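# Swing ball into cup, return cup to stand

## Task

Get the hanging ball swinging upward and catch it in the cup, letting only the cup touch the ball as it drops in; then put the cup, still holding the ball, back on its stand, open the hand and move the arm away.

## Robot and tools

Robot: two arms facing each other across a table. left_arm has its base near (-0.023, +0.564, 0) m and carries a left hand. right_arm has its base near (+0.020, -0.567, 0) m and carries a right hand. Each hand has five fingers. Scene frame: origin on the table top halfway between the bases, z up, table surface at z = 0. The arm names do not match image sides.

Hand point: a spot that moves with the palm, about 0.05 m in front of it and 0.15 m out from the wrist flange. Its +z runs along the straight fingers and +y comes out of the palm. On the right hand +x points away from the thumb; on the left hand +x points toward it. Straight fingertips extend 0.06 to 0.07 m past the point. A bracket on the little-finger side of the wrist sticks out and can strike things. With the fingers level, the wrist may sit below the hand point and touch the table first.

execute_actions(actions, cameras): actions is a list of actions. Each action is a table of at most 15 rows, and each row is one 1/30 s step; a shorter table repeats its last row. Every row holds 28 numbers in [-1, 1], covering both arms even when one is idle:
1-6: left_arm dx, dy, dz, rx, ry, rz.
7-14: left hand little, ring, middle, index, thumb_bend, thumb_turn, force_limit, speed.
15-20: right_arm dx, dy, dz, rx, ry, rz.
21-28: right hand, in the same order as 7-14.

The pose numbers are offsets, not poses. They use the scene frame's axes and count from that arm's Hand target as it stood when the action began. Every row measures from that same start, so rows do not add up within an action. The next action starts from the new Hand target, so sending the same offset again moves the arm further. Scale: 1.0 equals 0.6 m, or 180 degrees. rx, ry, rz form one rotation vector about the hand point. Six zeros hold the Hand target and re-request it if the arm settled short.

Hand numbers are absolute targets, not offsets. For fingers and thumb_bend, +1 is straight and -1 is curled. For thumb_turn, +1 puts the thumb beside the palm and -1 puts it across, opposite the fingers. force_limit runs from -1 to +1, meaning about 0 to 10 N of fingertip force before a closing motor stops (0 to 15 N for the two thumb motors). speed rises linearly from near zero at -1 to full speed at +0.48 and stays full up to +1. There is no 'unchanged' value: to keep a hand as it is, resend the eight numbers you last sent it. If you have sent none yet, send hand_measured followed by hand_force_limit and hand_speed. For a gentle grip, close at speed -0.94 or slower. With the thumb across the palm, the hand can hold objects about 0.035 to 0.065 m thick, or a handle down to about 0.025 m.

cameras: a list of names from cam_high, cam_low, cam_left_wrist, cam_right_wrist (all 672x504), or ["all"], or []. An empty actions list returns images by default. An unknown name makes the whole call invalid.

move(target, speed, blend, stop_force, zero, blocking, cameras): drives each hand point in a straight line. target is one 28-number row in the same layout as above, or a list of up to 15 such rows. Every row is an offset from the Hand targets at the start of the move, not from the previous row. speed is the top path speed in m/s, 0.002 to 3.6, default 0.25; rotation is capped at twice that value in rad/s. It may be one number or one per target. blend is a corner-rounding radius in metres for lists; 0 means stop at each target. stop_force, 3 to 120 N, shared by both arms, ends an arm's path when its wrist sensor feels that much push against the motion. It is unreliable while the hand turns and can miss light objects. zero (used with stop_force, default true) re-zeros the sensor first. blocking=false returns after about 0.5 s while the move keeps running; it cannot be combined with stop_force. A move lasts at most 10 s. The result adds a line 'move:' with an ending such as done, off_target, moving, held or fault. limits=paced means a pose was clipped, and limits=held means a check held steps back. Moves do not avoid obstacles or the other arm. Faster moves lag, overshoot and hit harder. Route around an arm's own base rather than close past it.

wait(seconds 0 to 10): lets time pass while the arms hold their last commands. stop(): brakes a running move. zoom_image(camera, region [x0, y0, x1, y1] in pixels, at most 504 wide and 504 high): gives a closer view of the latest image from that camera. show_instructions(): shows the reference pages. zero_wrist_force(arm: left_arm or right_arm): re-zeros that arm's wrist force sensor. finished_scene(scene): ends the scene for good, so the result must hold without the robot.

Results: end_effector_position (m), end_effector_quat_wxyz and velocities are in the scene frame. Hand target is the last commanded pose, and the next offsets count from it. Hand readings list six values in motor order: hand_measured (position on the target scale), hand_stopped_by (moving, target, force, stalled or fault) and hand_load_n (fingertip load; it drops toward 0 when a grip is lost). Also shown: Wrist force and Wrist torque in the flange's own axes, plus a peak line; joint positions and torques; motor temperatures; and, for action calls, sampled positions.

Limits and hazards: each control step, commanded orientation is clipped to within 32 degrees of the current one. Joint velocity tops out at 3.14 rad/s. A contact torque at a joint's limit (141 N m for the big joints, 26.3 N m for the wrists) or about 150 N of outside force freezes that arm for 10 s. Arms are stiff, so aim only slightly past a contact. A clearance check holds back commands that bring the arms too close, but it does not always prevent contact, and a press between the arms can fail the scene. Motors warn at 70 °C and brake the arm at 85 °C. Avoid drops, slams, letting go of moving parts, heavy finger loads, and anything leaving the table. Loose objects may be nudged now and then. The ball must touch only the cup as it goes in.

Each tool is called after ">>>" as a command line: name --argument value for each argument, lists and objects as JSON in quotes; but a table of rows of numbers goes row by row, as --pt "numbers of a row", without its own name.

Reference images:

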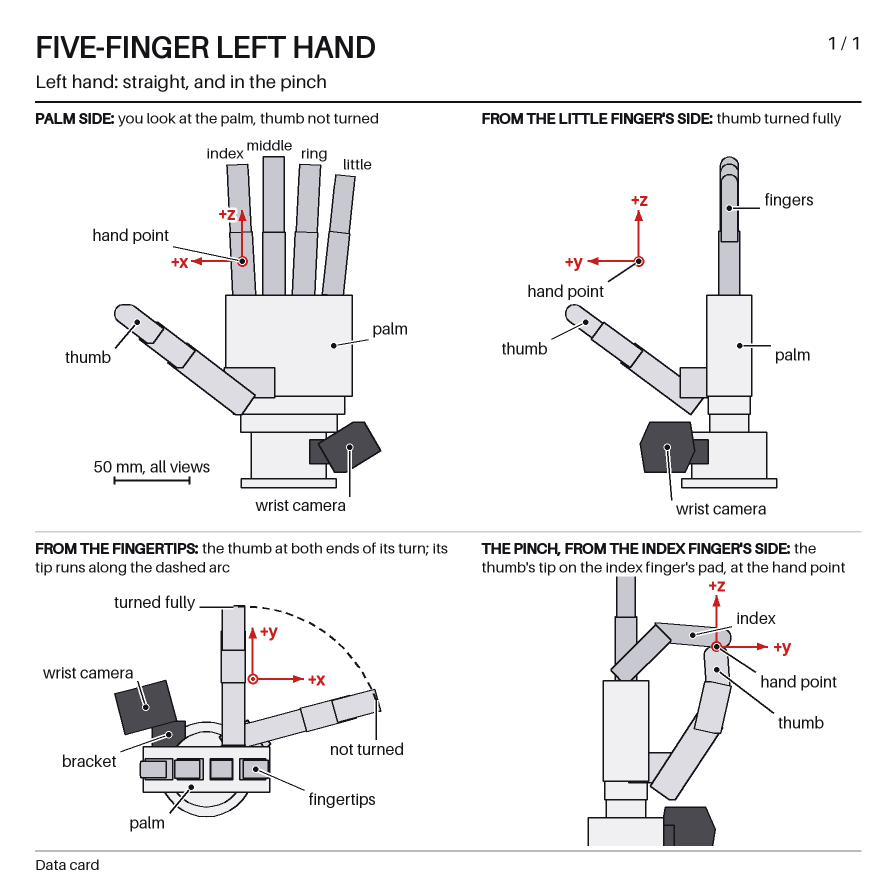

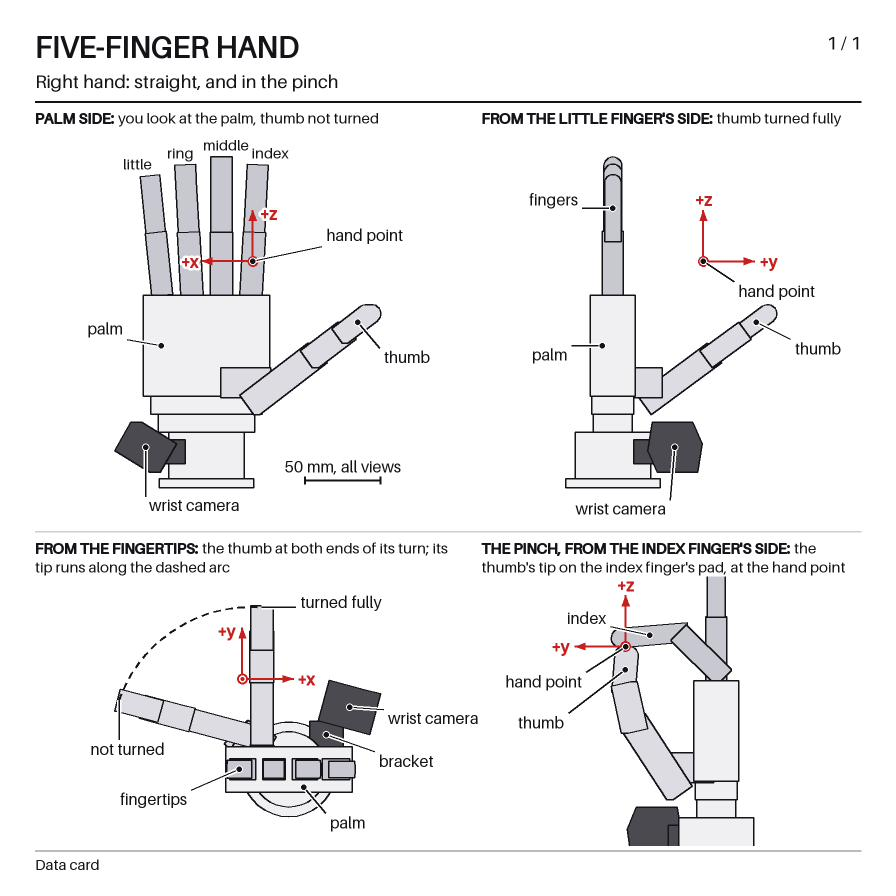

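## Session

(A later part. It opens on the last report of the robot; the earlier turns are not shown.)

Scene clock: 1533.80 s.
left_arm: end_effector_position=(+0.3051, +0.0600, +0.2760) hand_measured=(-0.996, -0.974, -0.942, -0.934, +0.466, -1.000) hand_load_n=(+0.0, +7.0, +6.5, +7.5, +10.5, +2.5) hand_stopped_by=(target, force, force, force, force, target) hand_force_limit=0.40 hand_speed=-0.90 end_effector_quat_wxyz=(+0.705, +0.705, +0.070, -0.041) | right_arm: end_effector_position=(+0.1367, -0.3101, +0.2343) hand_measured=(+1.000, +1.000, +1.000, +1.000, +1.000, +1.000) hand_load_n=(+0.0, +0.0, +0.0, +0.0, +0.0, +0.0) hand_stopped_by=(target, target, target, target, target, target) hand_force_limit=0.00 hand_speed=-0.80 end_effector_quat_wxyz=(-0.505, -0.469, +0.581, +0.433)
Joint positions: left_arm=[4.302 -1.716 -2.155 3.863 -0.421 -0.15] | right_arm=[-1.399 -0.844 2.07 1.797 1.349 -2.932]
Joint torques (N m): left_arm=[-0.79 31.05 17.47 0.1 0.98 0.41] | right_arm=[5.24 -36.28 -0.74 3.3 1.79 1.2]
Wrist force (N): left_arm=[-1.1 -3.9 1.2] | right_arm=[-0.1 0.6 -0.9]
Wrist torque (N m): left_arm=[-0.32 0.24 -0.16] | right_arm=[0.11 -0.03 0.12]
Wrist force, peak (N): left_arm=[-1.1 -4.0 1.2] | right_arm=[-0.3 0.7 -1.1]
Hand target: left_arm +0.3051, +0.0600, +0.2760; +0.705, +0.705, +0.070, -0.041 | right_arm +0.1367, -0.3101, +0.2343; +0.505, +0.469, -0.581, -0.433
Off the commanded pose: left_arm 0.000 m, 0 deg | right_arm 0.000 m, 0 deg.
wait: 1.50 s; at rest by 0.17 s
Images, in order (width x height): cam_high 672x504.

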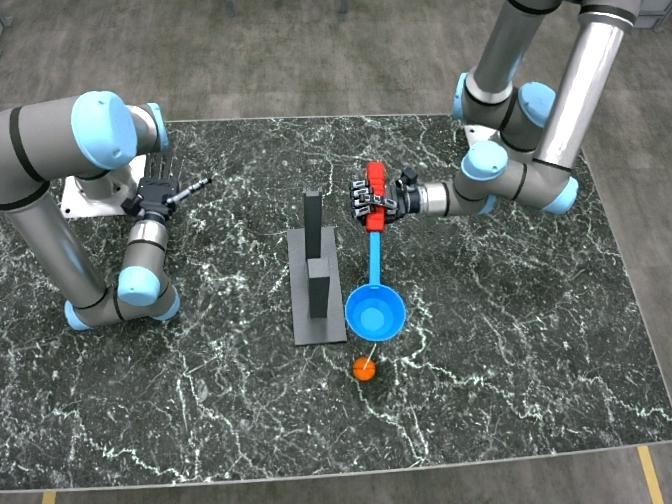

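>>> move --target '[0.0033, 0, 0.015, 0, 0, 0, -0.996, -0.996, -0.996, -0.996, -0.98, -1, 0.4, -0.9, 0, 0, 0, 0, 0, 0, 1, 1, 1, 1, 1, 1, 0, -0.8]' --speed 0.003

>>> move --target '[0, 0, 0.39167, 0, 0, 0, -0.996, -0.996, -0.996, -0.996, -0.98, -1, 0.4, -0.9, 0, 0, 0, 0, 0, 0, 1, 1, 1, 1, 1, 1, 0, -0.8]' --speed 0.1 --cameras '["cam_high", "cam_low"]'

>>> wait --seconds 0.2 --cameras '["cam_high", "cam_low"]'

>>> execute_actions --actions '[[[0,0,0,0,0,0,-0.996,-0.996,-0.996,-0.996,-0.98,-1,0.4,-0.9,0,0,0,0,0,0,1,1,1,1,1,1,0,-0.8],[0,0,0,0,0,0,-0.996,-0.996,-0.996,-0.996,-0.98,-1,0.4,-0.9,0,0,0,0,0,0,1,1,1,1,1,1,0,-0.8],[0,0,0,0,0,0,-0.996,-0.996,-0.996,-0.996,-0.98,-1,0.4,-0.9,0,0,0,0,0,0,1,1,1,1,1,1,0,-0.8],[0,-0.00556,0,0,0,0,-0.996,-0.996,-0.996,-0.996,-0.98,-1,0.4,-0.9,0,0,0,0,0,0,1,1,1,1,1,1,0,-0.8],[0,-0.01667,0,0,0,0,-0.996,-0.996,-0.996,-0.996,-0.98,-1,0.4,-0.9,0,0,0,0,0,0,1,1,1,1,1,1,0,-0.8],[0,-0.03333,0,0,0,0,-0.996,-0.996,-0.996,-0.996,-0.98,-1,0.4,-0.9,0,0,0,0,0,0,1,1,1,1,1,1,0,-0.8],[0,-0.05556,0,0,0,0,-0.996,-0.996,-0.996,-0.996,-0.98,-1,0.4,-0.9,0,0,0,0,0,0,1,1,1,1,1,1,0,-0.8],[0,-0.07778,0,0,0,0,-0.996,-0.996,-0.996,-0.996,-0.98,-1,0.4,-0.9,0,0,0,0,0,0,1,1,1,1,1,1,0,-0.8],[0,-0.1,0,0,0,0,-0.996,-0.996,-0.996,-0.996,-0.98,-1,0.4,-0.9,0,0,0,0,0,0,1,1,1,1,1,1,0,-0.8],[0,-0.12222,0,0,0,0,-0.996,-0.996,-0.996,-0.996,-0.98,-1,0.4,-0.9,0,0,0,0,0,0,1,1,1,1,1,1,0,-0.8],[0,-0.14444,0,0,0,0,-0.996,-0.996,-0.996,-0.996,-0.98,-1,0.4,-0.9,0,0,0,0,0,0,1,1,1,1,1,1,0,-0.8],[0,-0.16667,0,0,0,0,-0.996,-0.996,-0.996,-0.996,-0.98,-1,0.4,-0.9,0,0,0,0,0,0,1,1,1,1,1,1,0,-0.8],[0,-0.18889,0,0,0,0,-0.996,-0.996,-0.996,-0.996,-0.98,-1,0.4,-0.9,0,0,0,0,0,0,1,1,1,1,1,1,0,-0.8],[0,-0.21111,0,0,0,0,-0.996,-0.996,-0.996,-0.996,-0.98,-1,0.4,-0.9,0,0,0,0,0,0,1,1,1,1,1,1,0,-0.8],[0,-0.23333,0,0,0,0,-0.996,-0.996,-0.996,-0.996,-0.98,-1,0.4,-0.9,0,0,0,0,0,0,1,1,1,1,1,1,0,-0.8]],[[0,-0.01333,0,0,0,0,-0.996,-0.996,-0.996,-0.996,-0.98,-1,0.4,-0.9,0,0,0,0,0,0,1,1,1,1,1,1,0,-0.8],[0,-0.01778,0,0,0,0,-0.996,-0.996,-0.996,-0.996,-0.98,-1,0.4,-0.9,0,0,0,0,0,0,1,1,1,1,1,1,0,-0.8],[0,-0.01333,0,0,0,0,-0.996,-0.996,-0.996,-0.996,-0.98,-1,0.4,-0.9,0,0,0,0,0,0,1,1,1,1,1,1,0,-0.8],[0,0,0,0,0,0,-0.996,-0.996,-0.996,-0.996,-0.98,-1,0.4,-0.9,0,0,0,0,0,0,1,1,1,1,1,1,0,-0.8],[0,0.02222,0,0,0,0,-0.996,-0.996,-0.996,-0.996,-0.98,-1,0.4,-0.9,0,0,0,0,0,0,1,1,1,1,1,1,0,-0.8],[0,0.04444,0,0,0,0,-0.996,-0.996,-0.996,-0.996,-0.98,-1,0.4,-0.9,0,0,0,0,0,0,1,1,1,1,1,1,0,-0.8],[0,0.06667,0,0,0,0,-0.996,-0.996,-0.996,-0.996,-0.98,-1,0.4,-0.9,0,0,0,0,0,0,1,1,1,1,1,1,0,-0.8],[0,0.08889,0,0,0,0,-0.996,-0.996,-0.996,-0.996,-0.98,-1,0.4,-0.9,0,0,0,0,0,0,1,1,1,1,1,1,0,-0.8],[0,0.11111,0,0,0,0,-0.996,-0.996,-0.996,-0.996,-0.98,-1,0.4,-0.9,0,0,0,0,0,0,1,1,1,1,1,1,0,-0.8],[0,0.13333,0,0,0,0,-0.996,-0.996,-0.996,-0.996,-0.98,-1,0.4,-0.9,0,0,0,0,0,0,1,1,1,1,1,1,0,-0.8],[0,0.15556,0,0,0,0,-0.996,-0.996,-0.996,-0.996,-0.98,-1,0.4,-0.9,0,0,0,0,0,0,1,1,1,1,1,1,0,-0.8],[0,0.17778,0,0,0,0,-0.996,-0.996,-0.996,-0.996,-0.98,-1,0.4,-0.9,0,0,0,0,0,0,1,1,1,1,1,1,0,-0.8],[0,0.2,0,0,0,0,-0.996,-0.996,-0.996,-0.996,-0.98,-1,0.4,-0.9,0,0,0,0,0,0,1,1,1,1,1,1,0,-0.8],[0,0.22222,0,0,0,0,-0.996,-0.996,-0.996,-0.996,-0.98,-1,0.4,-0.9,0,0,0,0,0,0,1,1,1,1,1,1,0,-0.8],[0,0.23556,0,0,0,0,-0.996,-0.996,-0.996,-0.996,-0.98,-1,0.4,-0.9,0,0,0,0,0,0,1,1,1,1,1,1,0,-0.8]],[[0,0.00444,0,0,0,0,-0.996,-0.996,-0.996,-0.996,-0.98,-1,0.4,-0.9,0,0,0,0,0,0,1,1,1,1,1,1,0,-0.8],[0,0,0,0,0,0,-0.996,-0.996,-0.996,-0.996,-0.98,-1,0.4,-0.9,0,0,0,0,0,0,1,1,1,1,1,1,0,-0.8],[0,-0.01333,0,0,0,0,-0.996,-0.996,-0.996,-0.996,-0.98,-1,0.4,-0.9,0,0,0,0,0,0,1,1,1,1,1,1,0,-0.8],[0,-0.03556,0,0,0,0,-0.996,-0.996,-0.996,-0.996,-0.98,-1,0.4,-0.9,0,0,0,0,0,0,1,1,1,1,1,1,0,-0.8],[0,-0.05778,0,0,0,0,-0.996,-0.996,-0.996,-0.996,-0.98,-1,0.4,-0.9,0,0,0,0,0,0,1,1,1,1,1,1,0,-0.8],[0,-0.08,0,0,0,0,-0.996,-0.996,-0.996,-0.996,-0.98,-1,0.4,-0.9,0,0,0,0,0,0,1,1,1,1,1,1,0,-0.8],[0,-0.10222,0,0,0,0,-0.996,-0.996,-0.996,-0.996,-0.98,-1,0.4,-0.9,0,0,0,0,0,0,1,1,1,1,1,1,0,-0.8],[0,-0.12444,0,0,0,0,-0.996,-0.996,-0.996,-0.996,-0.98,-1,0.4,-0.9,0,0,0,0,0,0,1,1,1,1,1,1,0,-0.8],[0,-0.14667,0,0,0,0,-0.996,-0.996,-0.996,-0.996,-0.98,-1,0.4,-0.9,0,0,0,0,0,0,1,1,1,1,1,1,0,-0.8],[0,-0.16889,0,0,0,0,-0.996,-0.996,-0.996,-0.996,-0.98,-1,0.4,-0.9,0,0,0,0,0,0,1,1,1,1,1,1,0,-0.8],[0,-0.19111,0,0,0,0,-0.996,-0.996,-0.996,-0.996,-0.98,-1,0.4,-0.9,0,0,0,0,0,0,1,1,1,1,1,1,0,-0.8],[0,-0.21333,0,0,0,0,-0.996,-0.996,-0.996,-0.996,-0.98,-1,0.4,-0.9,0,0,0,0,0,0,1,1,1,1,1,1,0,-0.8],[0,-0.23556,0,0,0,0,-0.996,-0.996,-0.996,-0.996,-0.98,-1,0.4,-0.9,0,0,0,0,0,0,1,1,1,1,1,1,0,-0.8],[0,-0.25778,0.00792,0,0,0,-0.996,-0.996,-0.996,-0.996,-0.98,-1,0.4,-0.9,0,0,0,0,0,0,1,1,1,1,1,1,0,-0.8],[0,-0.28,0.02375,0,0,0,-0.996,-0.996,-0.996,-0.996,-0.98,-1,0.4,-0.9,0,0,0,0,0,0,1,1,1,1,1,1,0,-0.8]],[[0,-0.01667,0.02375,0,0,0,-0.996,-0.996,-0.996,-0.996,-0.98,-1,0.4,-0.9,0,0,0,0,0,0,1,1,1,1,1,1,0,-0.8],[0,-0.02778,0.05542,0,0,0,-0.996,-0.996,-0.996,-0.996,-0.98,-1,0.4,-0.9,0,0,0,0,0,0,1,1,1,1,1,1,0,-0.8],[0,-0.03333,0.07917,0,0,0,-0.996,-0.996,-0.996,-0.996,-0.98,-1,0.4,-0.9,0,0,0,0,0,0,1,1,1,1,1,1,0,-0.8],[0,-0.03333,0.095,0,0,0,-0.996,-0.996,-0.996,-0.996,-0.98,-1,0.4,-0.9,0,0,0,0,0,0,1,1,1,1,1,1,0,-0.8],[0,-0.03333,0.10292,0,0,0,-0.996,-0.996,-0.996,-0.996,-0.98,-1,0.4,-0.9,0,0,0,0,0,0,1,1,1,1,1,1,0,-0.8]]]' --cameras '["cam_high", "cam_low"]'

>>> wait --seconds 0.066 --cameras '["cam_high", "cam_low"]'

>>> wait --seconds 0.066 --cameras '["cam_high", "cam_low"]'

>>> wait --seconds 0.066 --cameras '["cam_high", "cam_low"]'

>>> wait --seconds 0.066 --cameras '["cam_high", "cam_low"]'

Scene clock: 1615.37 s.
left_arm: end_effector_position=(+0.3070, +0.0600, +0.2850) hand_measured=(-0.996, -0.974, -0.942, -0.934, +0.466, -1.000) hand_load_n=(+0.0, +7.5, +6.5, +8.0, +10.5, +2.5) hand_stopped_by=(target, force, force, force, force, target) hand_force_limit=0.40 hand_speed=-0.90 end_effector_quat_wxyz=(+0.705, +0.705, +0.070, -0.041) | right_arm: end_effector_position=(+0.1367, -0.3101, +0.2343) hand_measured=(+1.000, +1.000, +1.000, +1.000, +1.000, +1.000) hand_load_n=(+0.0, +0.0, +0.0, +0.0, +0.0, +0.0) hand_stopped_by=(target, target, target, target, target, target) hand_force_limit=0.00 hand_speed=-0.80 end_effector_quat_wxyz=(-0.505, -0.469, +0.581, +0.433)
Joint positions: left_arm=[4.304 -1.703 -2.14 3.835 -0.419 -0.15] | right_arm=[-1.399 -0.844 2.07 1.797 1.349 -2.932]
Joint torques (N m): left_arm=[6.23 35.11 26.02 0.46 1.3 2.47] | right_arm=[5.21 -36.31 0.03 3.32 1.84 1.16]
Wrist force (N): left_arm=[-1.2 -4.0 1.0] | right_arm=[0.0 0.6 -0.8]
Wrist torque (N m): left_arm=[-0.27 0.24 -0.26] | right_arm=[0.10 -0.04 0.12]
Wrist force, peak (N): left_arm=[-0.8 -4.4 1.5] | right_arm=[-0.3 1.0 -1.0]
Hand target: left_arm +0.3070, +0.0600, +0.2850; +0.705, +0.705, +0.070, -0.041 | right_arm +0.1367, -0.3101, +0.2343; +0.505, +0.469, -0.581, -0.433
Off the commanded pose: left_arm 0.000 m, 0 deg | right_arm 0.000 m, 0 deg.
move: done

Scene clock: 1618.13 s.
left_arm: end_effector_position=(+0.3070, +0.0600, +0.5201) hand_measured=(-0.996, -0.974, -0.942, -0.934, +0.466, -1.000) hand_load_n=(+0.0, +7.5, +6.0, +7.5, +10.5, +2.5) hand_stopped_by=(target, force, force, force, force, target) hand_force_limit=0.40 hand_speed=-0.90 end_effector_quat_wxyz=(+0.705, +0.705, +0.069, -0.041) | right_arm: end_effector_position=(+0.1367, -0.3101, +0.2343) hand_measured=(+1.000, +1.000, +1.000, +1.000, +1.000, +1.000) hand_load_n=(+0.0, +0.0, +0.0, +0.0, +0.0, +0.0) hand_stopped_by=(target, target, target, target, target, target) hand_force_limit=0.00 hand_speed=-0.80 end_effector_quat_wxyz=(-0.505, -0.469, +0.581, +0.433)
Joint positions: left_arm=[4.304 -1.486 -1.707 3.186 -0.419 -0.15] | right_arm=[-1.399 -0.844 2.07 1.797 1.349 -2.932]
Joint torques (N m): left_arm=[5.11 9.3 16.92 2.13 1.14 0.53] | right_arm=[5.09 -35.8 -0.14 3.39 1.75 1.11]
Wrist force (N): left_arm=[-0.9 -4.3 1.3] | right_arm=[-0.1 0.3 -1.0]
Wrist torque (N m): left_arm=[-0.34 0.20 -0.34] | right_arm=[0.06 -0.03 0.12]
Wrist force, peak (N): left_arm=[-0.5 -6.1 1.3] | right_arm=[-0.1 0.8 -1.0]
Hand target: left_arm +0.3070, +0.0600, +0.5200; +0.705, +0.705, +0.070, -0.041 | right_arm +0.1367, -0.3101, +0.2343; +0.505, +0.469, -0.581, -0.433
Off the commanded pose: left_arm 0.000 m, 0 deg | right_arm 0.000 m, 0 deg.
move: done
Images, in order (width x height): cam_high 672x504, cam_low 672x504.

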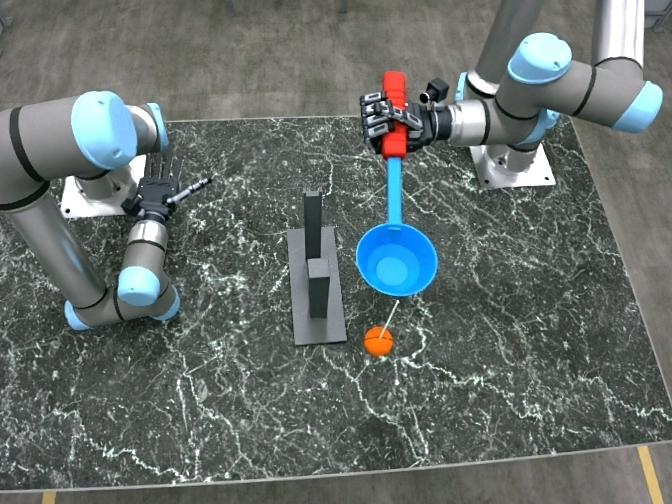

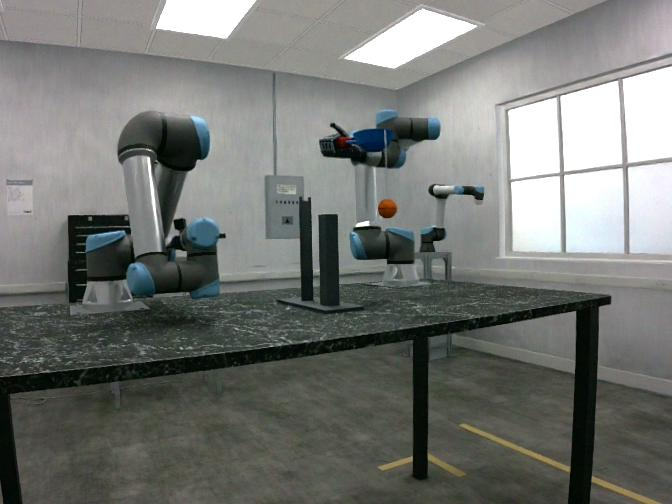

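Scene clock: 1618.33 s.
left_arm: end_effector_position=(+0.3070, +0.0600, +0.5200) hand_measured=(-0.996, -0.974, -0.942, -0.934, +0.466, -1.000) hand_load_n=(+0.0, +7.5, +6.5, +8.0, +10.5, +2.5) hand_stopped_by=(target, force, force, force, force, target) hand_force_limit=0.40 hand_speed=-0.90 end_effector_quat_wxyz=(+0.705, +0.705, +0.069, -0.041) | right_arm: end_effector_position=(+0.1367, -0.3101, +0.2343) hand_measured=(+1.000, +1.000, +1.000, +1.000, +1.000, +1.000) hand_load_n=(+0.0, +0.0, +0.0, +0.0, +0.0, +0.0) hand_stopped_by=(target, target, target, target, target, target) hand_force_limit=0.00 hand_speed=-0.80 end_effector_quat_wxyz=(-0.505, -0.469, +0.581, +0.433)
Joint positions: left_arm=[4.304 -1.486 -1.707 3.186 -0.419 -0.15] | right_arm=[-1.399 -0.844 2.07 1.797 1.349 -2.932]
Joint torques (N m): left_arm=[5.75 9.03 16.82 0.42 1.3 -1.49] | right_arm=[5.28 -36 0.22 3.33 1.81 1.17]
Wrist force (N): left_arm=[-0.7 -4.6 1.2] | right_arm=[-0.2 0.7 -0.7]
Wrist torque (N m): left_arm=[-0.37 0.16 -0.31] | right_arm=[0.12 -0.02 0.11]
Wrist force, peak (N): left_arm=[-0.9 -4.6 1.5] | right_arm=[-0.1 0.6 -0.9]
Hand target: left_arm +0.3070, +0.0600, +0.5200; +0.705, +0.705, +0.070, -0.041 | right_arm +0.1367, -0.3101, +0.2343; +0.505, +0.469, -0.581, -0.433
Off the commanded pose: left_arm 0.000 m, 0 deg | right_arm 0.000 m, 0 deg.
wait: 0.20 s; at rest by 0.17 s
Images, in order (width x height): cam_high 672x504, cam_low 672x504.

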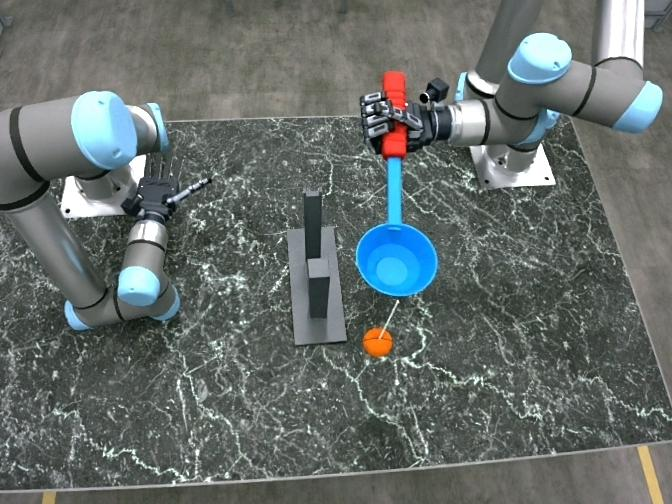

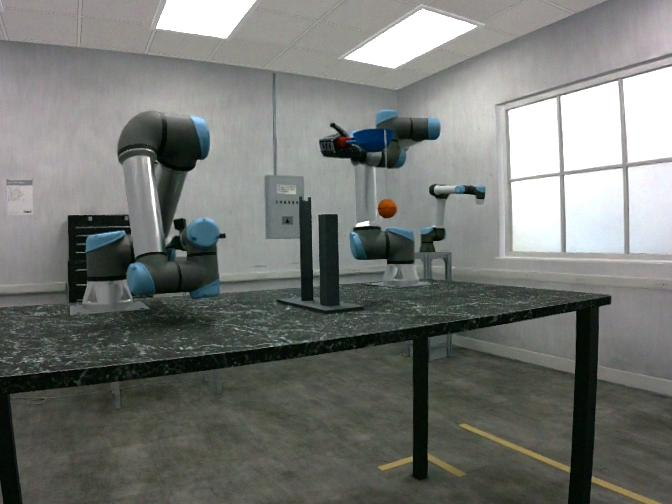

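Scene clock: 1620.53 s.
left_arm: end_effector_position=(+0.3071, -0.1267, +0.5959) hand_measured=(-0.996, -0.974, -0.942, -0.934, +0.466, -1.000) hand_load_n=(+0.0, +11.0, +7.0, +7.5, +11.0, +3.5) hand_stopped_by=(target, force, force, force, force, target) hand_force_limit=0.40 hand_speed=-0.90 end_effector_quat_wxyz=(+0.705, +0.705, +0.070, -0.041) end_effector_velocity=(-0.002, +0.000, +0.007) end_effector_angular_velocity=(-0.010, -0.012, -0.001) | right_arm: end_effector_position=(+0.1367, -0.3101, +0.2343) hand_measured=(+1.000, +1.000, +1.000, +1.000, +1.000, +1.000) hand_load_n=(+0.0, +0.0, +0.0, +0.0, +0.0, +0.0) hand_stopped_by=(target, target, target, target, target, target) hand_force_limit=0.00 hand_speed=-0.80 end_effector_quat_wxyz=(-0.505, -0.469, +0.581, +0.433)
Joint positions: left_arm=[3.935 -1.859 -1.098 2.953 -0.788 -0.154] | right_arm=[-1.399 -0.844 2.07 1.797 1.349 -2.932]
Joint velocities: left_arm=[-0.001 0.003 0.007 0.005 0 0.001] | right_arm=[within noise]
Joint torques (N m): left_arm=[-7.43 38.94 24.61 1.29 -0.16 -0.04] | right_arm=[5.61 -36.13 0.03 3.34 1.82 1.2]
Wrist force (N): left_arm=[-0.4 -0.2 1.2] | right_arm=[-0.4 0.5 -0.9]
Wrist torque (N m): left_arm=[-0.10 0.27 0.34] | right_arm=[0.08 0.01 0.10]
Wrist force, peak (N): left_arm=[-0.5 -12.7 5.4] | right_arm=[0.0 0.8 -0.9]
Hand target: left_arm +0.3070, -0.1267, +0.5960; +0.705, +0.705, +0.070, -0.041 | right_arm +0.1367, -0.3101, +0.2343; +0.505, +0.469, -0.581, -0.433
Off the commanded pose: left_arm 0.000 m, 0 deg | right_arm 0.000 m, 0 deg.
Step readings (end_effector_position of left_arm | right_arm):
0: (+0.3070, +0.0600, +0.5200) | (+0.1367, -0.3101, +0.2343)
1: (+0.3070, +0.0600, +0.5200) | (+0.1367, -0.3101, +0.2343)
2: (+0.3070, +0.0600, +0.5200) | (+0.1367, -0.3101, +0.2343)
4: (+0.3070, +0.0598, +0.5200) | (+0.1367, -0.3101, +0.2343)
8: (+0.3062, +0.0413, +0.5195) | (+0.1367, -0.3101, +0.2343)
15: (+0.3028, -0.0504, +0.5178) | (+0.1367, -0.3101, +0.2343)
16: (+0.3031, -0.0662, +0.5178) | (+0.1367, -0.3101, +0.2343)
17: (+0.3034, -0.0775, +0.5178) | (+0.1367, -0.3101, +0.2343)
19: (+0.3052, -0.0901, +0.5187) | (+0.1367, -0.3101, +0.2343)
23: (+0.3075, -0.0573, +0.5203) | (+0.1367, -0.3101, +0.2343)
30: (+0.3066, +0.0362, +0.5201) | (+0.1367, -0.3101, +0.2343)
31: (+0.3066, +0.0477, +0.5201) | (+0.1367, -0.3101, +0.2343)
32: (+0.3065, +0.0566, +0.5201) | (+0.1367, -0.3101, +0.2343)
34: (+0.3066, +0.0610, +0.5200) | (+0.1367, -0.3101, +0.2343)
38: (+0.3035, +0.0179, +0.5185) | (+0.1367, -0.3101, +0.2343)
45: (+0.3032, -0.0770, +0.5191) | (+0.1367, -0.3101, +0.2343)
46: (+0.3032, -0.0924, +0.5244) | (+0.1367, -0.3101, +0.2343)
47: (+0.3030, -0.1035, +0.5334) | (+0.1367, -0.3101, +0.2343)
49: (+0.3024, -0.1182, +0.5626) | (+0.1367, -0.3101, +0.2343)
53: (+0.3057, -0.1259, +0.5998) | (+0.1367, -0.3101, +0.2343)
60: (+0.3071, -0.1267, +0.5956) | (+0.1367, -0.3101, +0.2343)
Images, in order (width x height): cam_high 672x504, cam_low 672x504.

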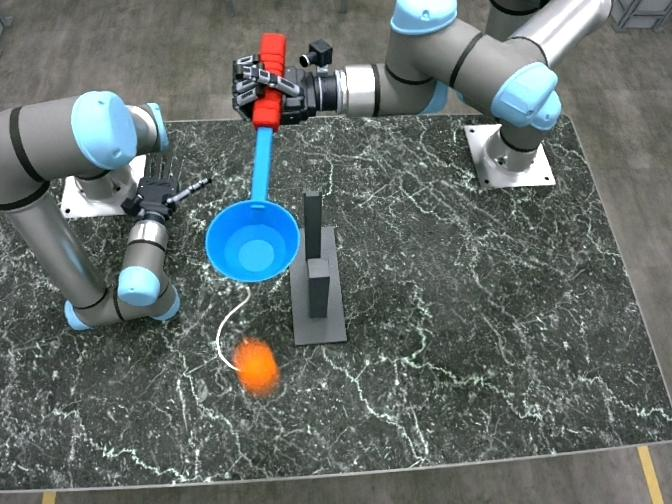

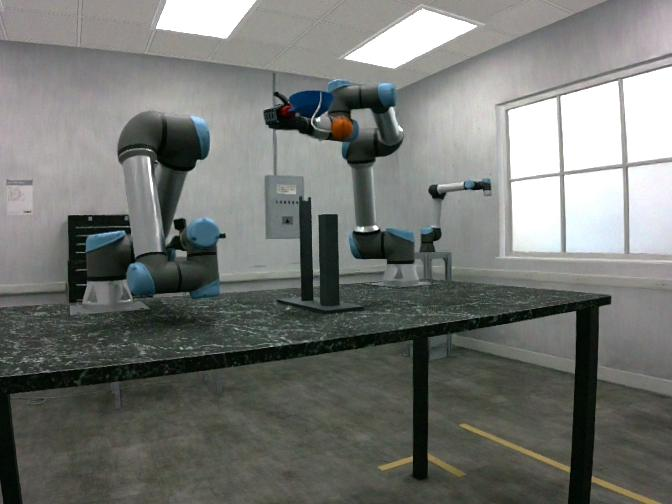

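Scene clock: 1620.60 s.
left_arm: end_effector_position=(+0.3071, -0.1267, +0.5960) hand_measured=(-0.996, -0.974, -0.942, -0.934, +0.466, -1.000) hand_load_n=(+0.0, +5.0, +6.5, +8.5, +10.0, +3.0) hand_stopped_by=(target, force, force, force, force, target) hand_force_limit=0.40 hand_speed=-0.90 end_effector_quat_wxyz=(+0.705, +0.705, +0.070, -0.041) | right_arm: end_effector_position=(+0.1367, -0.3101, +0.2343) hand_measured=(+1.000, +1.000, +1.000, +1.000, +1.000, +1.000) hand_load_n=(+0.0, +0.0, +0.0, +0.0, +0.0, +0.0) hand_stopped_by=(target, target, target, target, target, target) hand_force_limit=0.00 hand_speed=-0.80 end_effector_quat_wxyz=(-0.505, -0.469, +0.581, +0.433)
Joint positions: left_arm=[3.935 -1.859 -1.098 2.953 -0.788 -0.154] | right_arm=[-1.399 -0.844 2.07 1.797 1.349 -2.932]
Joint torques (N m): left_arm=[-6.98 40.86 30.09 1.82 0.32 0.26] | right_arm=[5.13 -36.07 -0.1 3.27 1.84 1.17]
Wrist force (N): left_arm=[-0.9 -2.2 1.1] | right_arm=[-0.2 0.5 -0.6]
Wrist torque (N m): left_arm=[-0.17 0.22 -0.03] | right_arm=[0.07 -0.03 0.11]
Wrist force, peak (N): left_arm=[-1.4 -6.4 0.8] | right_arm=[0.1 0.6 -0.8]
Hand target: left_arm +0.3070, -0.1267, +0.5960; +0.705, +0.705, +0.070, -0.041 | right_arm +0.1367, -0.3101, +0.2343; +0.505, +0.469, -0.581, -0.433
Off the commanded pose: left_arm 0.000 m, 0 deg | right_arm 0.000 m, 0 deg.
wait: 0.07 s; no rest
Images, in order (width x height): cam_high 672x504, cam_low 672x504.

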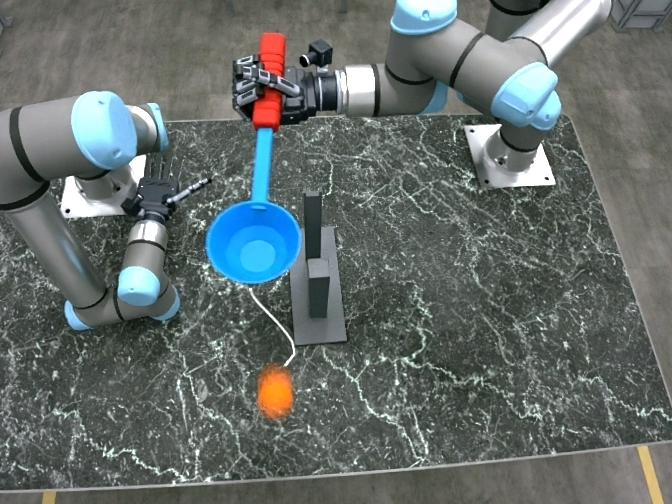

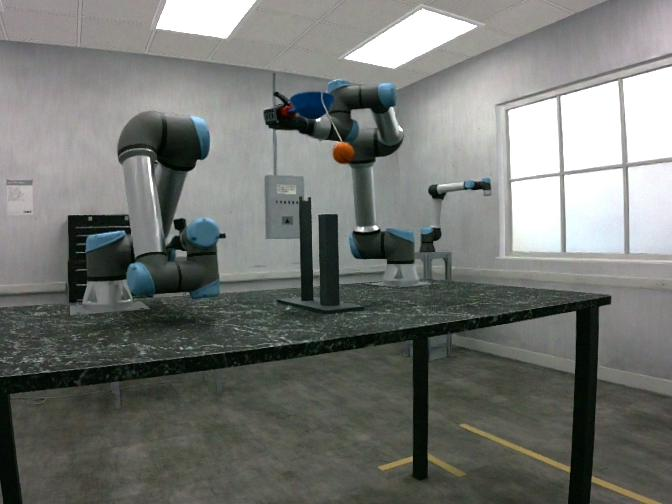

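Scene clock: 1620.67 s.
left_arm: end_effector_position=(+0.3071, -0.1267, +0.5960) hand_measured=(-0.996, -0.974, -0.942, -0.934, +0.466, -1.000) hand_load_n=(+0.0, +5.0, +6.0, +8.0, +10.5, +3.0) hand_stopped_by=(target, force, force, force, force, target) hand_force_limit=0.40 hand_speed=-0.90 end_effector_quat_wxyz=(+0.705, +0.705, +0.070, -0.041) | right_arm: end_effector_position=(+0.1367, -0.3101, +0.2343) hand_measured=(+1.000, +1.000, +1.000, +1.000, +1.000, +1.000) hand_load_n=(+0.0, +0.5, +0.0, +0.0, +0.0, +0.0) hand_stopped_by=(target, target, target, target, target, target) hand_force_limit=0.00 hand_speed=-0.80 end_effector_quat_wxyz=(-0.505, -0.469, +0.581, +0.433)
Joint positions: left_arm=[3.935 -1.859 -1.098 2.953 -0.788 -0.154] | right_arm=[-1.399 -0.844 2.07 1.797 1.349 -2.932]
Joint torques (N m): left_arm=[-5.03 44.43 28.32 2.55 0.36 0.49] | right_arm=[5.12 -36.52 -0.33 3.25 1.82 1.18]
Wrist force (N): left_arm=[-1.9 -7.5 1.2] | right_arm=[-0.1 0.5 -0.7]
Wrist torque (N m): left_arm=[-0.39 0.22 -1.01] | right_arm=[0.08 -0.03 0.12]
Wrist force, peak (N): left_arm=[-1.9 -7.5 1.2] | right_arm=[0.3 0.7 -1.0]
Hand target: left_arm +0.3070, -0.1267, +0.5960; +0.705, +0.705, +0.070, -0.041 | right_arm +0.1367, -0.3101, +0.2343; +0.505, +0.469, -0.581, -0.433
Off the commanded pose: left_arm 0.000 m, 0 deg | right_arm 0.000 m, 0 deg.
wait: 0.07 s; no rest
Images, in order (width x height): cam_high 672x504, cam_low 672x504.

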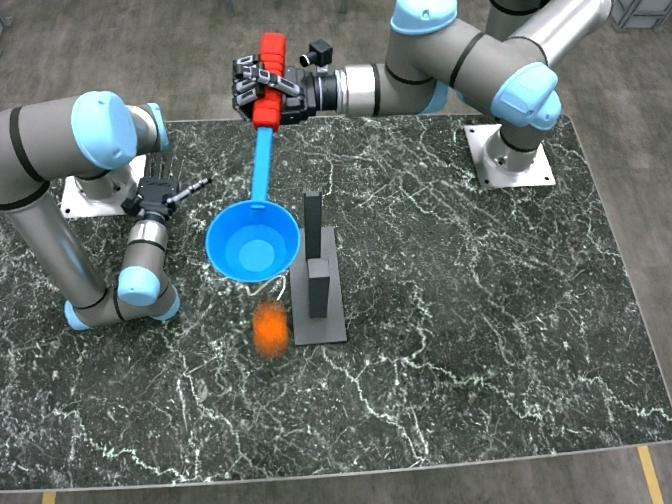

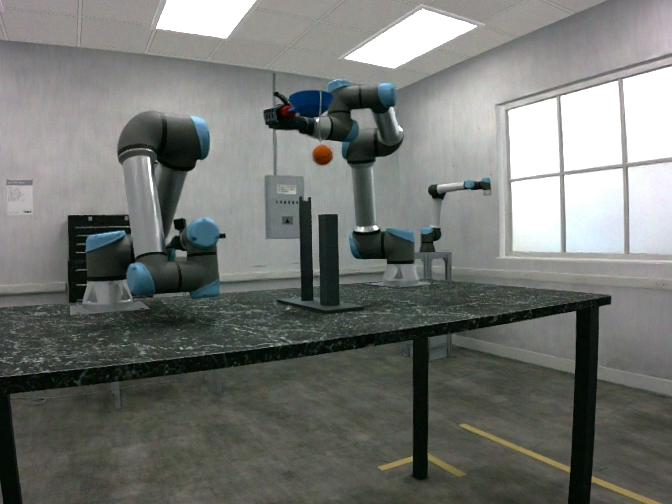

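Scene clock: 1620.73 s.
left_arm: end_effector_position=(+0.3070, -0.1267, +0.5960) hand_measured=(-0.996, -0.974, -0.942, -0.934, +0.466, -1.000) hand_load_n=(+0.0, +8.0, +6.5, +8.0, +10.5, +3.5) hand_stopped_by=(target, force, force, force, force, target) hand_force_limit=0.40 hand_speed=-0.90 end_effector_quat_wxyz=(+0.705, +0.705, +0.070, -0.041) | right_arm: end_effector_position=(+0.1367, -0.3101, +0.2343) hand_measured=(+1.000, +1.000, +1.000, +1.000, +1.000, +1.000) hand_load_n=(+0.0, +0.0, +0.0, +0.0, +0.0, +0.0) hand_stopped_by=(target, target, target, target, target, target) hand_force_limit=0.00 hand_speed=-0.80 end_effector_quat_wxyz=(-0.505, -0.469, +0.581, +0.433)
Joint positions: left_arm=[3.935 -1.859 -1.098 2.953 -0.788 -0.154] | right_arm=[-1.399 -0.844 2.07 1.797 1.349 -2.932]
Joint torques (N m): left_arm=[-7.64 44.03 28.39 1.87 0.64 1.33] | right_arm=[5.17 -36.71 0.03 3.37 1.95 1.21]
Wrist force (N): left_arm=[-1.4 -6.2 1.0] | right_arm=[0.0 0.5 -0.8]
Wrist torque (N m): left_arm=[-0.42 0.28 -0.56] | right_arm=[0.08 -0.04 0.12]
Wrist force, peak (N): left_arm=[-1.4 -6.2 1.0] | right_arm=[0.0 0.5 -0.8]
Hand target: left_arm +0.3070, -0.1267, +0.5960; +0.705, +0.705, +0.070, -0.041 | right_arm +0.1367, -0.3101, +0.2343; +0.505, +0.469, -0.581, -0.433
Off the commanded pose: left_arm 0.000 m, 0 deg | right_arm 0.000 m, 0 deg.
wait: 0.07 s; no rest
Images, in order (width x height): cam_high 672x504, cam_low 672x504.

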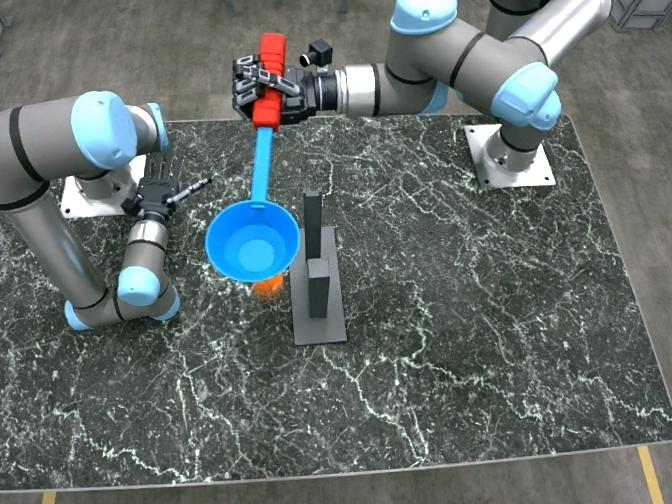

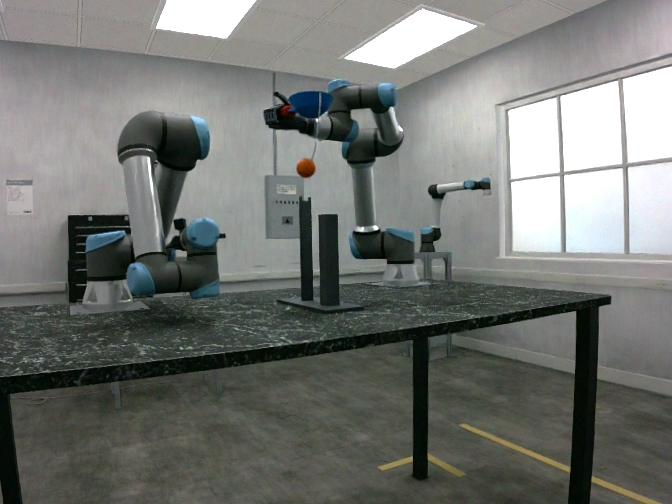

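Scene clock: 1620.80 s.
left_arm: end_effector_position=(+0.3070, -0.1267, +0.5960) hand_measured=(-0.996, -0.974, -0.942, -0.934, +0.466, -1.000) hand_load_n=(+0.0, +7.5, +6.5, +8.0, +10.5, +3.5) hand_stopped_by=(target, force, force, force, force, target) hand_force_limit=0.40 hand_speed=-0.90 end_effector_quat_wxyz=(+0.705, +0.705, +0.070, -0.041) | right_arm: end_effector_position=(+0.1367, -0.3101, +0.2343) hand_measured=(+1.000, +1.000, +1.000, +1.000, +1.000, +1.000) hand_load_n=(+0.0, +0.0, +0.0, +0.0, +0.0, +0.0) hand_stopped_by=(target, target, target, target, target, target) hand_force_limit=0.00 hand_speed=-0.80 end_effector_quat_wxyz=(-0.505, -0.469, +0.581, +0.433)
Joint positions: left_arm=[3.935 -1.859 -1.098 2.953 -0.788 -0.154] | right_arm=[-1.399 -0.844 2.07 1.797 1.349 -2.932]
Joint torques (N m): left_arm=[-6.02 43.55 28.5 1.46 0.86 1.84] | right_arm=[5.09 -36.05 -0.33 3.43 1.79 1.17]
Wrist force (N): left_arm=[-0.3 -4.0 1.6] | right_arm=[-0.2 0.5 -0.9]
Wrist torque (N m): left_arm=[-0.37 0.17 -0.05] | right_arm=[0.10 -0.01 0.11]
Wrist force, peak (N): left_arm=[-0.3 -4.0 1.6] | right_arm=[-0.4 0.3 -1.0]
Hand target: left_arm +0.3070, -0.1267, +0.5960; +0.705, +0.705, +0.070, -0.041 | right_arm +0.1367, -0.3101, +0.2343; +0.505, +0.469, -0.581, -0.433
Off the commanded pose: left_arm 0.000 m, 0 deg | right_arm 0.000 m, 0 deg.
wait: 0.07 s; no rest
Images, in order (width x height): cam_high 672x504, cam_low 672x504.

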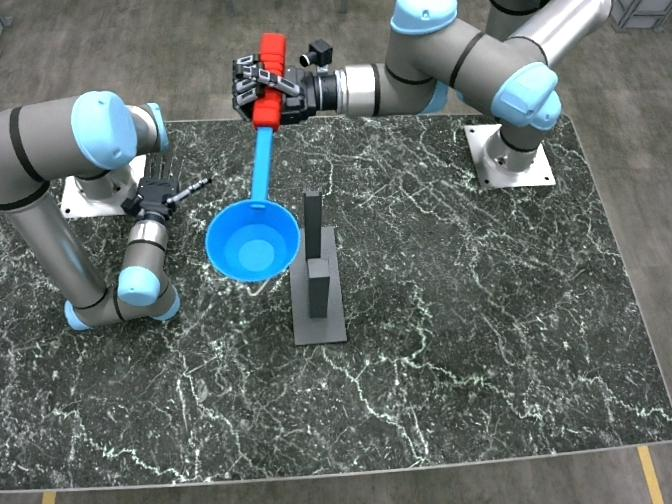

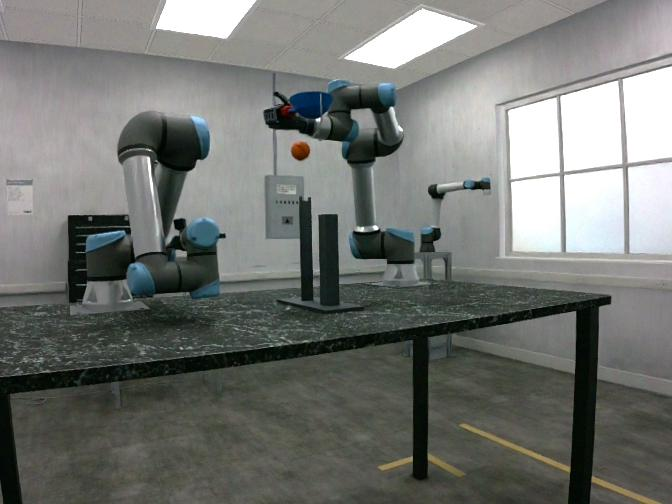

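>>> move --pt "0 0.31117 0 0 0 0 -0.996 -0.996 -0.996 -0.996 -0.98 -1 0.4 -0.9 0 0 0 0 0 0 1 1 1 1 1 1 0 -0.8" --pt "0 0.31117 -0.51333 0 0 0 -0.996 -0.996 -0.996 -0.996 -0.98 -1 0.4 -0.9 0 0 0 0 0 0 1 1 1 1 1 1 0 -0.8" --pt "0 0.31117 -0.54 0 0 0 -0.996 -0.996 -0.996 -0.996 -0.98 -1 0.4 -0.9 0 0 0 0 0 0 1 1 1 1 1 1 0 -0.8" --speed '[0.15, 0.15, 0.03]'

>>> wait --seconds 1.5

>>> move --target '[0, 0, 0.0217, 0, 0, 0, -0.996, -0.996, -0.996, -0.996, -0.98, -1, 0.4, -0.9, 0, 0, 0, 0, 0, 0, 1, 1, 1, 1, 1, 1, 0, -0.8]' --speed 0.003

>>> move --target '[0, 0, -0.015, 0, 0, 0, -0.996, -0.996, -0.996, -0.996, -0.98, -1, 0.4, -0.9, 0, 0, 0, 0, 0, 0, 1, 1, 1, 1, 1, 1, 0, -0.8]' --speed 0.002

>>> wait --seconds 1.0 --cameras '["cam_high"]'

>>> zoom_image --camera "cam_high" --region '[310, 290, 430, 410]'

Scene clock: 1720.23 s.
left_arm: end_effector_position=(+0.3070, +0.0600, +0.2718) hand_measured=(-0.996, -0.974, -0.942, -0.934, +0.466, -1.000) hand_load_n=(+0.0, +5.0, +6.0, +8.0, +10.5, +2.5) hand_stopped_by=(target, force, force, force, force, target) hand_force_limit=0.40 hand_speed=-0.90 end_effector_quat_wxyz=(+0.705, +0.705, +0.070, -0.041) end_effector_velocity=(+0.000, +0.000, +0.001) end_effector_angular_velocity=(+0.001, +0.004, +0.000) | right_arm: end_effector_position=(+0.1367, -0.3101, +0.2343) hand_measured=(+1.000, +1.000, +1.000, +1.000, +1.000, +1.000) hand_load_n=(+0.0, +0.0, +0.0, +0.0, +0.0, +0.5) hand_stopped_by=(target, target, target, target, target, target) hand_force_limit=0.00 hand_speed=-0.80 end_effector_quat_wxyz=(-0.505, -0.469, +0.581, +0.433)
Joint positions: left_arm=[4.304 -1.727 -2.155 3.875 -0.419 -0.15] | right_arm=[-1.399 -0.844 2.07 1.797 1.349 -2.932]
Joint velocities: left_arm=[0 0.003 0 -0.005 0 -0.002] | right_arm=[within noise]
Joint torques (N m): left_arm=[-7.59 38.81 23.75 0.06 -0.07 -1.64] | right_arm=[5.4 -36.59 -0.12 3.34 1.79 1.11]
Wrist force (N): left_arm=[-0.4 -4.0 1.3] | right_arm=[0.0 0.2 -0.7]
Wrist torque (N m): left_arm=[-0.31 0.16 -0.18] | right_arm=[0.03 -0.05 0.11]
Wrist force, peak (N): left_arm=[-0.3 -6.5 1.5] | right_arm=[0.0 1.0 -1.1]
Hand target: left_arm +0.3070, +0.0600, +0.2720; +0.705, +0.705, +0.070, -0.041 | right_arm +0.1367, -0.3101, +0.2343; +0.505, +0.469, -0.581, -0.433
Off the commanded pose: left_arm 0.000 m, 0 deg | right_arm 0.000 m, 0 deg.
move: done

Scene clock: 1721.73 s.
left_arm: end_effector_position=(+0.3070, +0.0600, +0.2720) hand_measured=(-0.996, -0.974, -0.942, -0.934, +0.466, -1.000) hand_load_n=(+0.0, +5.0, +6.0, +7.5, +10.5, +2.5) hand_stopped_by=(target, force, force, force, force, target) hand_force_limit=0.40 hand_speed=-0.90 end_effector_quat_wxyz=(+0.705, +0.705, +0.070, -0.041) | right_arm: end_effector_position=(+0.1367, -0.3101, +0.2343) hand_measured=(+1.000, +1.000, +1.000, +1.000, +1.000, +1.000) hand_load_n=(+0.0, +0.0, +0.0, +0.0, +0.0, +0.0) hand_stopped_by=(target, target, target, target, target, target) hand_force_limit=0.00 hand_speed=-0.80 end_effector_quat_wxyz=(-0.505, -0.469, +0.581, +0.433)
Joint positions: left_arm=[4.304 -1.727 -2.155 3.874 -0.419 -0.15] | right_arm=[-1.399 -0.844 2.07 1.797 1.349 -2.932]
Joint torques (N m): left_arm=[-5.72 39.02 26.5 0.12 -1.03 -1.85] | right_arm=[4.89 -36.21 -0.1 3.36 1.84 1.16]
Wrist force (N): left_arm=[-0.3 -3.7 1.4] | right_arm=[-0.1 0.4 -0.8]
Wrist torque (N m): left_arm=[-0.29 0.11 -0.13] | right_arm=[0.07 -0.04 0.12]
Wrist force, peak (N): left_arm=[-0.6 -4.2 1.3] | right_arm=[0.2 0.8 -1.1]
Hand target: left_arm +0.3070, +0.0600, +0.2720; +0.705, +0.705, +0.070, -0.041 | right_arm +0.1367, -0.3101, +0.2343; +0.505, +0.469, -0.581, -0.433
Off the commanded pose: left_arm 0.000 m, 0 deg | right_arm 0.000 m, 0 deg.
wait: 1.50 s; at rest by 0.17 s

Scene clock: 1726.30 s.
left_arm: end_effector_position=(+0.3070, +0.0600, +0.2851) hand_measured=(-0.996, -0.974, -0.942, -0.934, +0.466, -1.000) hand_load_n=(+0.0, +5.5, +6.0, +8.0, +10.5, +3.0) hand_stopped_by=(target, force, force, force, force, target) hand_force_limit=0.40 hand_speed=-0.90 end_effector_quat_wxyz=(+0.705, +0.705, +0.070, -0.041) | right_arm: end_effector_position=(+0.1367, -0.3101, +0.2343) hand_measured=(+1.000, +1.000, +1.000, +1.000, +1.000, +1.000) hand_load_n=(+0.0, +0.0, +0.0, +0.0, +0.0, +0.0) hand_stopped_by=(target, target, target, target, target, target) hand_force_limit=0.00 hand_speed=-0.80 end_effector_quat_wxyz=(-0.505, -0.469, +0.581, +0.433)
Joint positions: left_arm=[4.304 -1.703 -2.14 3.835 -0.419 -0.15] | right_arm=[-1.399 -0.844 2.07 1.797 1.349 -2.932]
Joint torques (N m): left_arm=[-2.78 35.03 26.93 0.58 -0.82 0.55] | right_arm=[4.74 -36.3 -0.38 3.41 1.68 1.17]
Wrist force (N): left_arm=[-0.4 -4.2 1.3] | right_arm=[0.3 0.6 -0.7]
Wrist torque (N m): left_arm=[-0.33 0.14 -0.22] | right_arm=[0.09 -0.09 0.14]
Wrist force, peak (N): left_arm=[-0.2 -4.6 1.5] | right_arm=[-0.2 0.6 -1.3]
Hand target: left_arm +0.3070, +0.0600, +0.2850; +0.705, +0.705, +0.070, -0.041 | right_arm +0.1367, -0.3101, +0.2343; +0.505, +0.469, -0.581, -0.433
Off the commanded pose: left_arm 0.000 m, 0 deg | right_arm 0.000 m, 0 deg.
move: done

Scene clock: 1731.03 s.
left_arm: end_effector_position=(+0.3070, +0.0600, +0.2760) hand_measured=(-0.996, -0.974, -0.942, -0.934, +0.466, -1.000) hand_load_n=(+0.0, +5.0, +6.0, +8.0, +10.5, +2.5) hand_stopped_by=(target, force, force, force, force, target) hand_force_limit=0.40 hand_speed=-0.90 end_effector_quat_wxyz=(+0.705, +0.705, +0.070, -0.041) | right_arm: end_effector_position=(+0.1367, -0.3101, +0.2343) hand_measured=(+1.000, +1.000, +1.000, +1.000, +1.000, +1.000) hand_load_n=(+0.0, +0.0, +0.0, +0.0, +0.0, +0.0) hand_stopped_by=(target, target, target, target, target, target) hand_force_limit=0.00 hand_speed=-0.80 end_effector_quat_wxyz=(-0.505, -0.469, +0.581, +0.433)
Joint positions: left_arm=[4.304 -1.719 -2.151 3.862 -0.419 -0.15] | right_arm=[-1.399 -0.844 2.07 1.797 1.349 -2.932]
Joint torques (N m): left_arm=[3.13 16.17 9.86 2.29 0.29 2.24] | right_arm=[4.91 -36.05 -0.06 3.39 1.76 1.21]
Wrist force (N): left_arm=[-0.4 -3.5 1.2] | right_arm=[0.1 0.4 -0.9]
Wrist torque (N m): left_arm=[-0.26 0.12 -0.15] | right_arm=[0.07 -0.06 0.13]
Wrist force, peak (N): left_arm=[-0.6 -4.5 1.3] | right_arm=[-0.1 0.9 -1.0]
Hand target: left_arm +0.3070, +0.0600, +0.2760; +0.705, +0.705, +0.070, -0.041 | right_arm +0.1367, -0.3101, +0.2343; +0.505, +0.469, -0.581, -0.433
Off the commanded pose: left_arm 0.000 m, 0 deg | right_arm 0.000 m, 0 deg.
move: done

Scene clock: 1732.03 s.
left_arm: end_effector_position=(+0.3070, +0.0600, +0.2760) hand_measured=(-0.996, -0.974, -0.942, -0.934, +0.466, -1.000) hand_load_n=(+0.0, +5.0, +6.5, +8.0, +10.5, +2.5) hand_stopped_by=(target, force, force, force, force, target) hand_force_limit=0.40 hand_speed=-0.90 end_effector_quat_wxyz=(+0.705, +0.705, +0.070, -0.041) | right_arm: end_effector_position=(+0.1367, -0.3101, +0.2343) hand_measured=(+1.000, +1.000, +1.000, +1.000, +1.000, +1.000) hand_load_n=(+0.0, +0.0, +0.0, +0.0, +0.0, +0.0) hand_stopped_by=(target, target, target, target, target, target) hand_force_limit=0.00 hand_speed=-0.80 end_effector_quat_wxyz=(-0.505, -0.469, +0.581, +0.433)
Joint positions: left_arm=[4.304 -1.719 -2.151 3.862 -0.419 -0.15] | right_arm=[-1.399 -0.844 2.07 1.797 1.349 -2.932]
Joint torques (N m): left_arm=[3.47 26.66 14.34 0.26 0.49 1.05] | right_arm=[4.52 -36.12 0.1 3.35 1.8 1.12]
Wrist force (N): left_arm=[-0.4 -3.7 1.4] | right_arm=[0.0 0.4 -0.8]
Wrist torque (N m): left_arm=[-0.30 0.13 -0.13] | right_arm=[0.08 -0.05 0.12]
Wrist force, peak (N): left_arm=[-0.3 -4.1 1.3] | right_arm=[-0.1 0.6 -1.2]
Hand target: left_arm +0.3070, +0.0600, +0.2760; +0.705, +0.705, +0.070, -0.041 | right_arm +0.1367, -0.3101, +0.2343; +0.505, +0.469, -0.581, -0.433
Off the commanded pose: left_arm 0.000 m, 0 deg | right_arm 0.000 m, 0 deg.
wait: 1.00 s; at rest by 0.17 s
Images, in order (width x height): cam_high 672x504.

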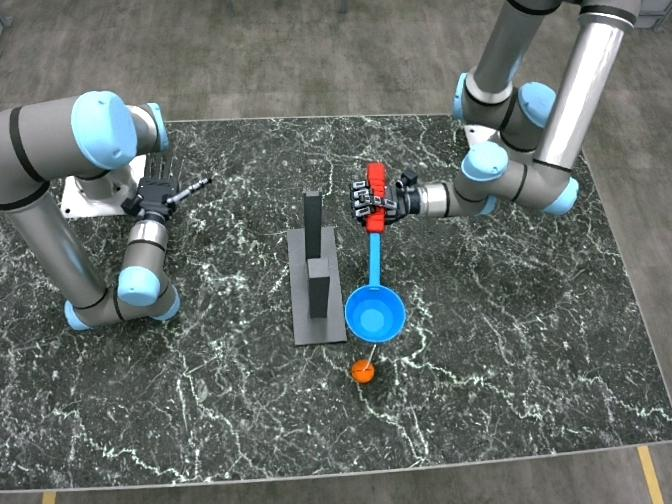

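Scaled by 4.200 from the camera's 672x504 image, which has a finer 960x720 frame.

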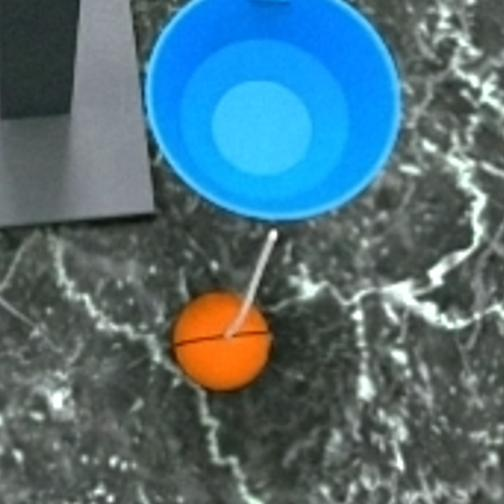

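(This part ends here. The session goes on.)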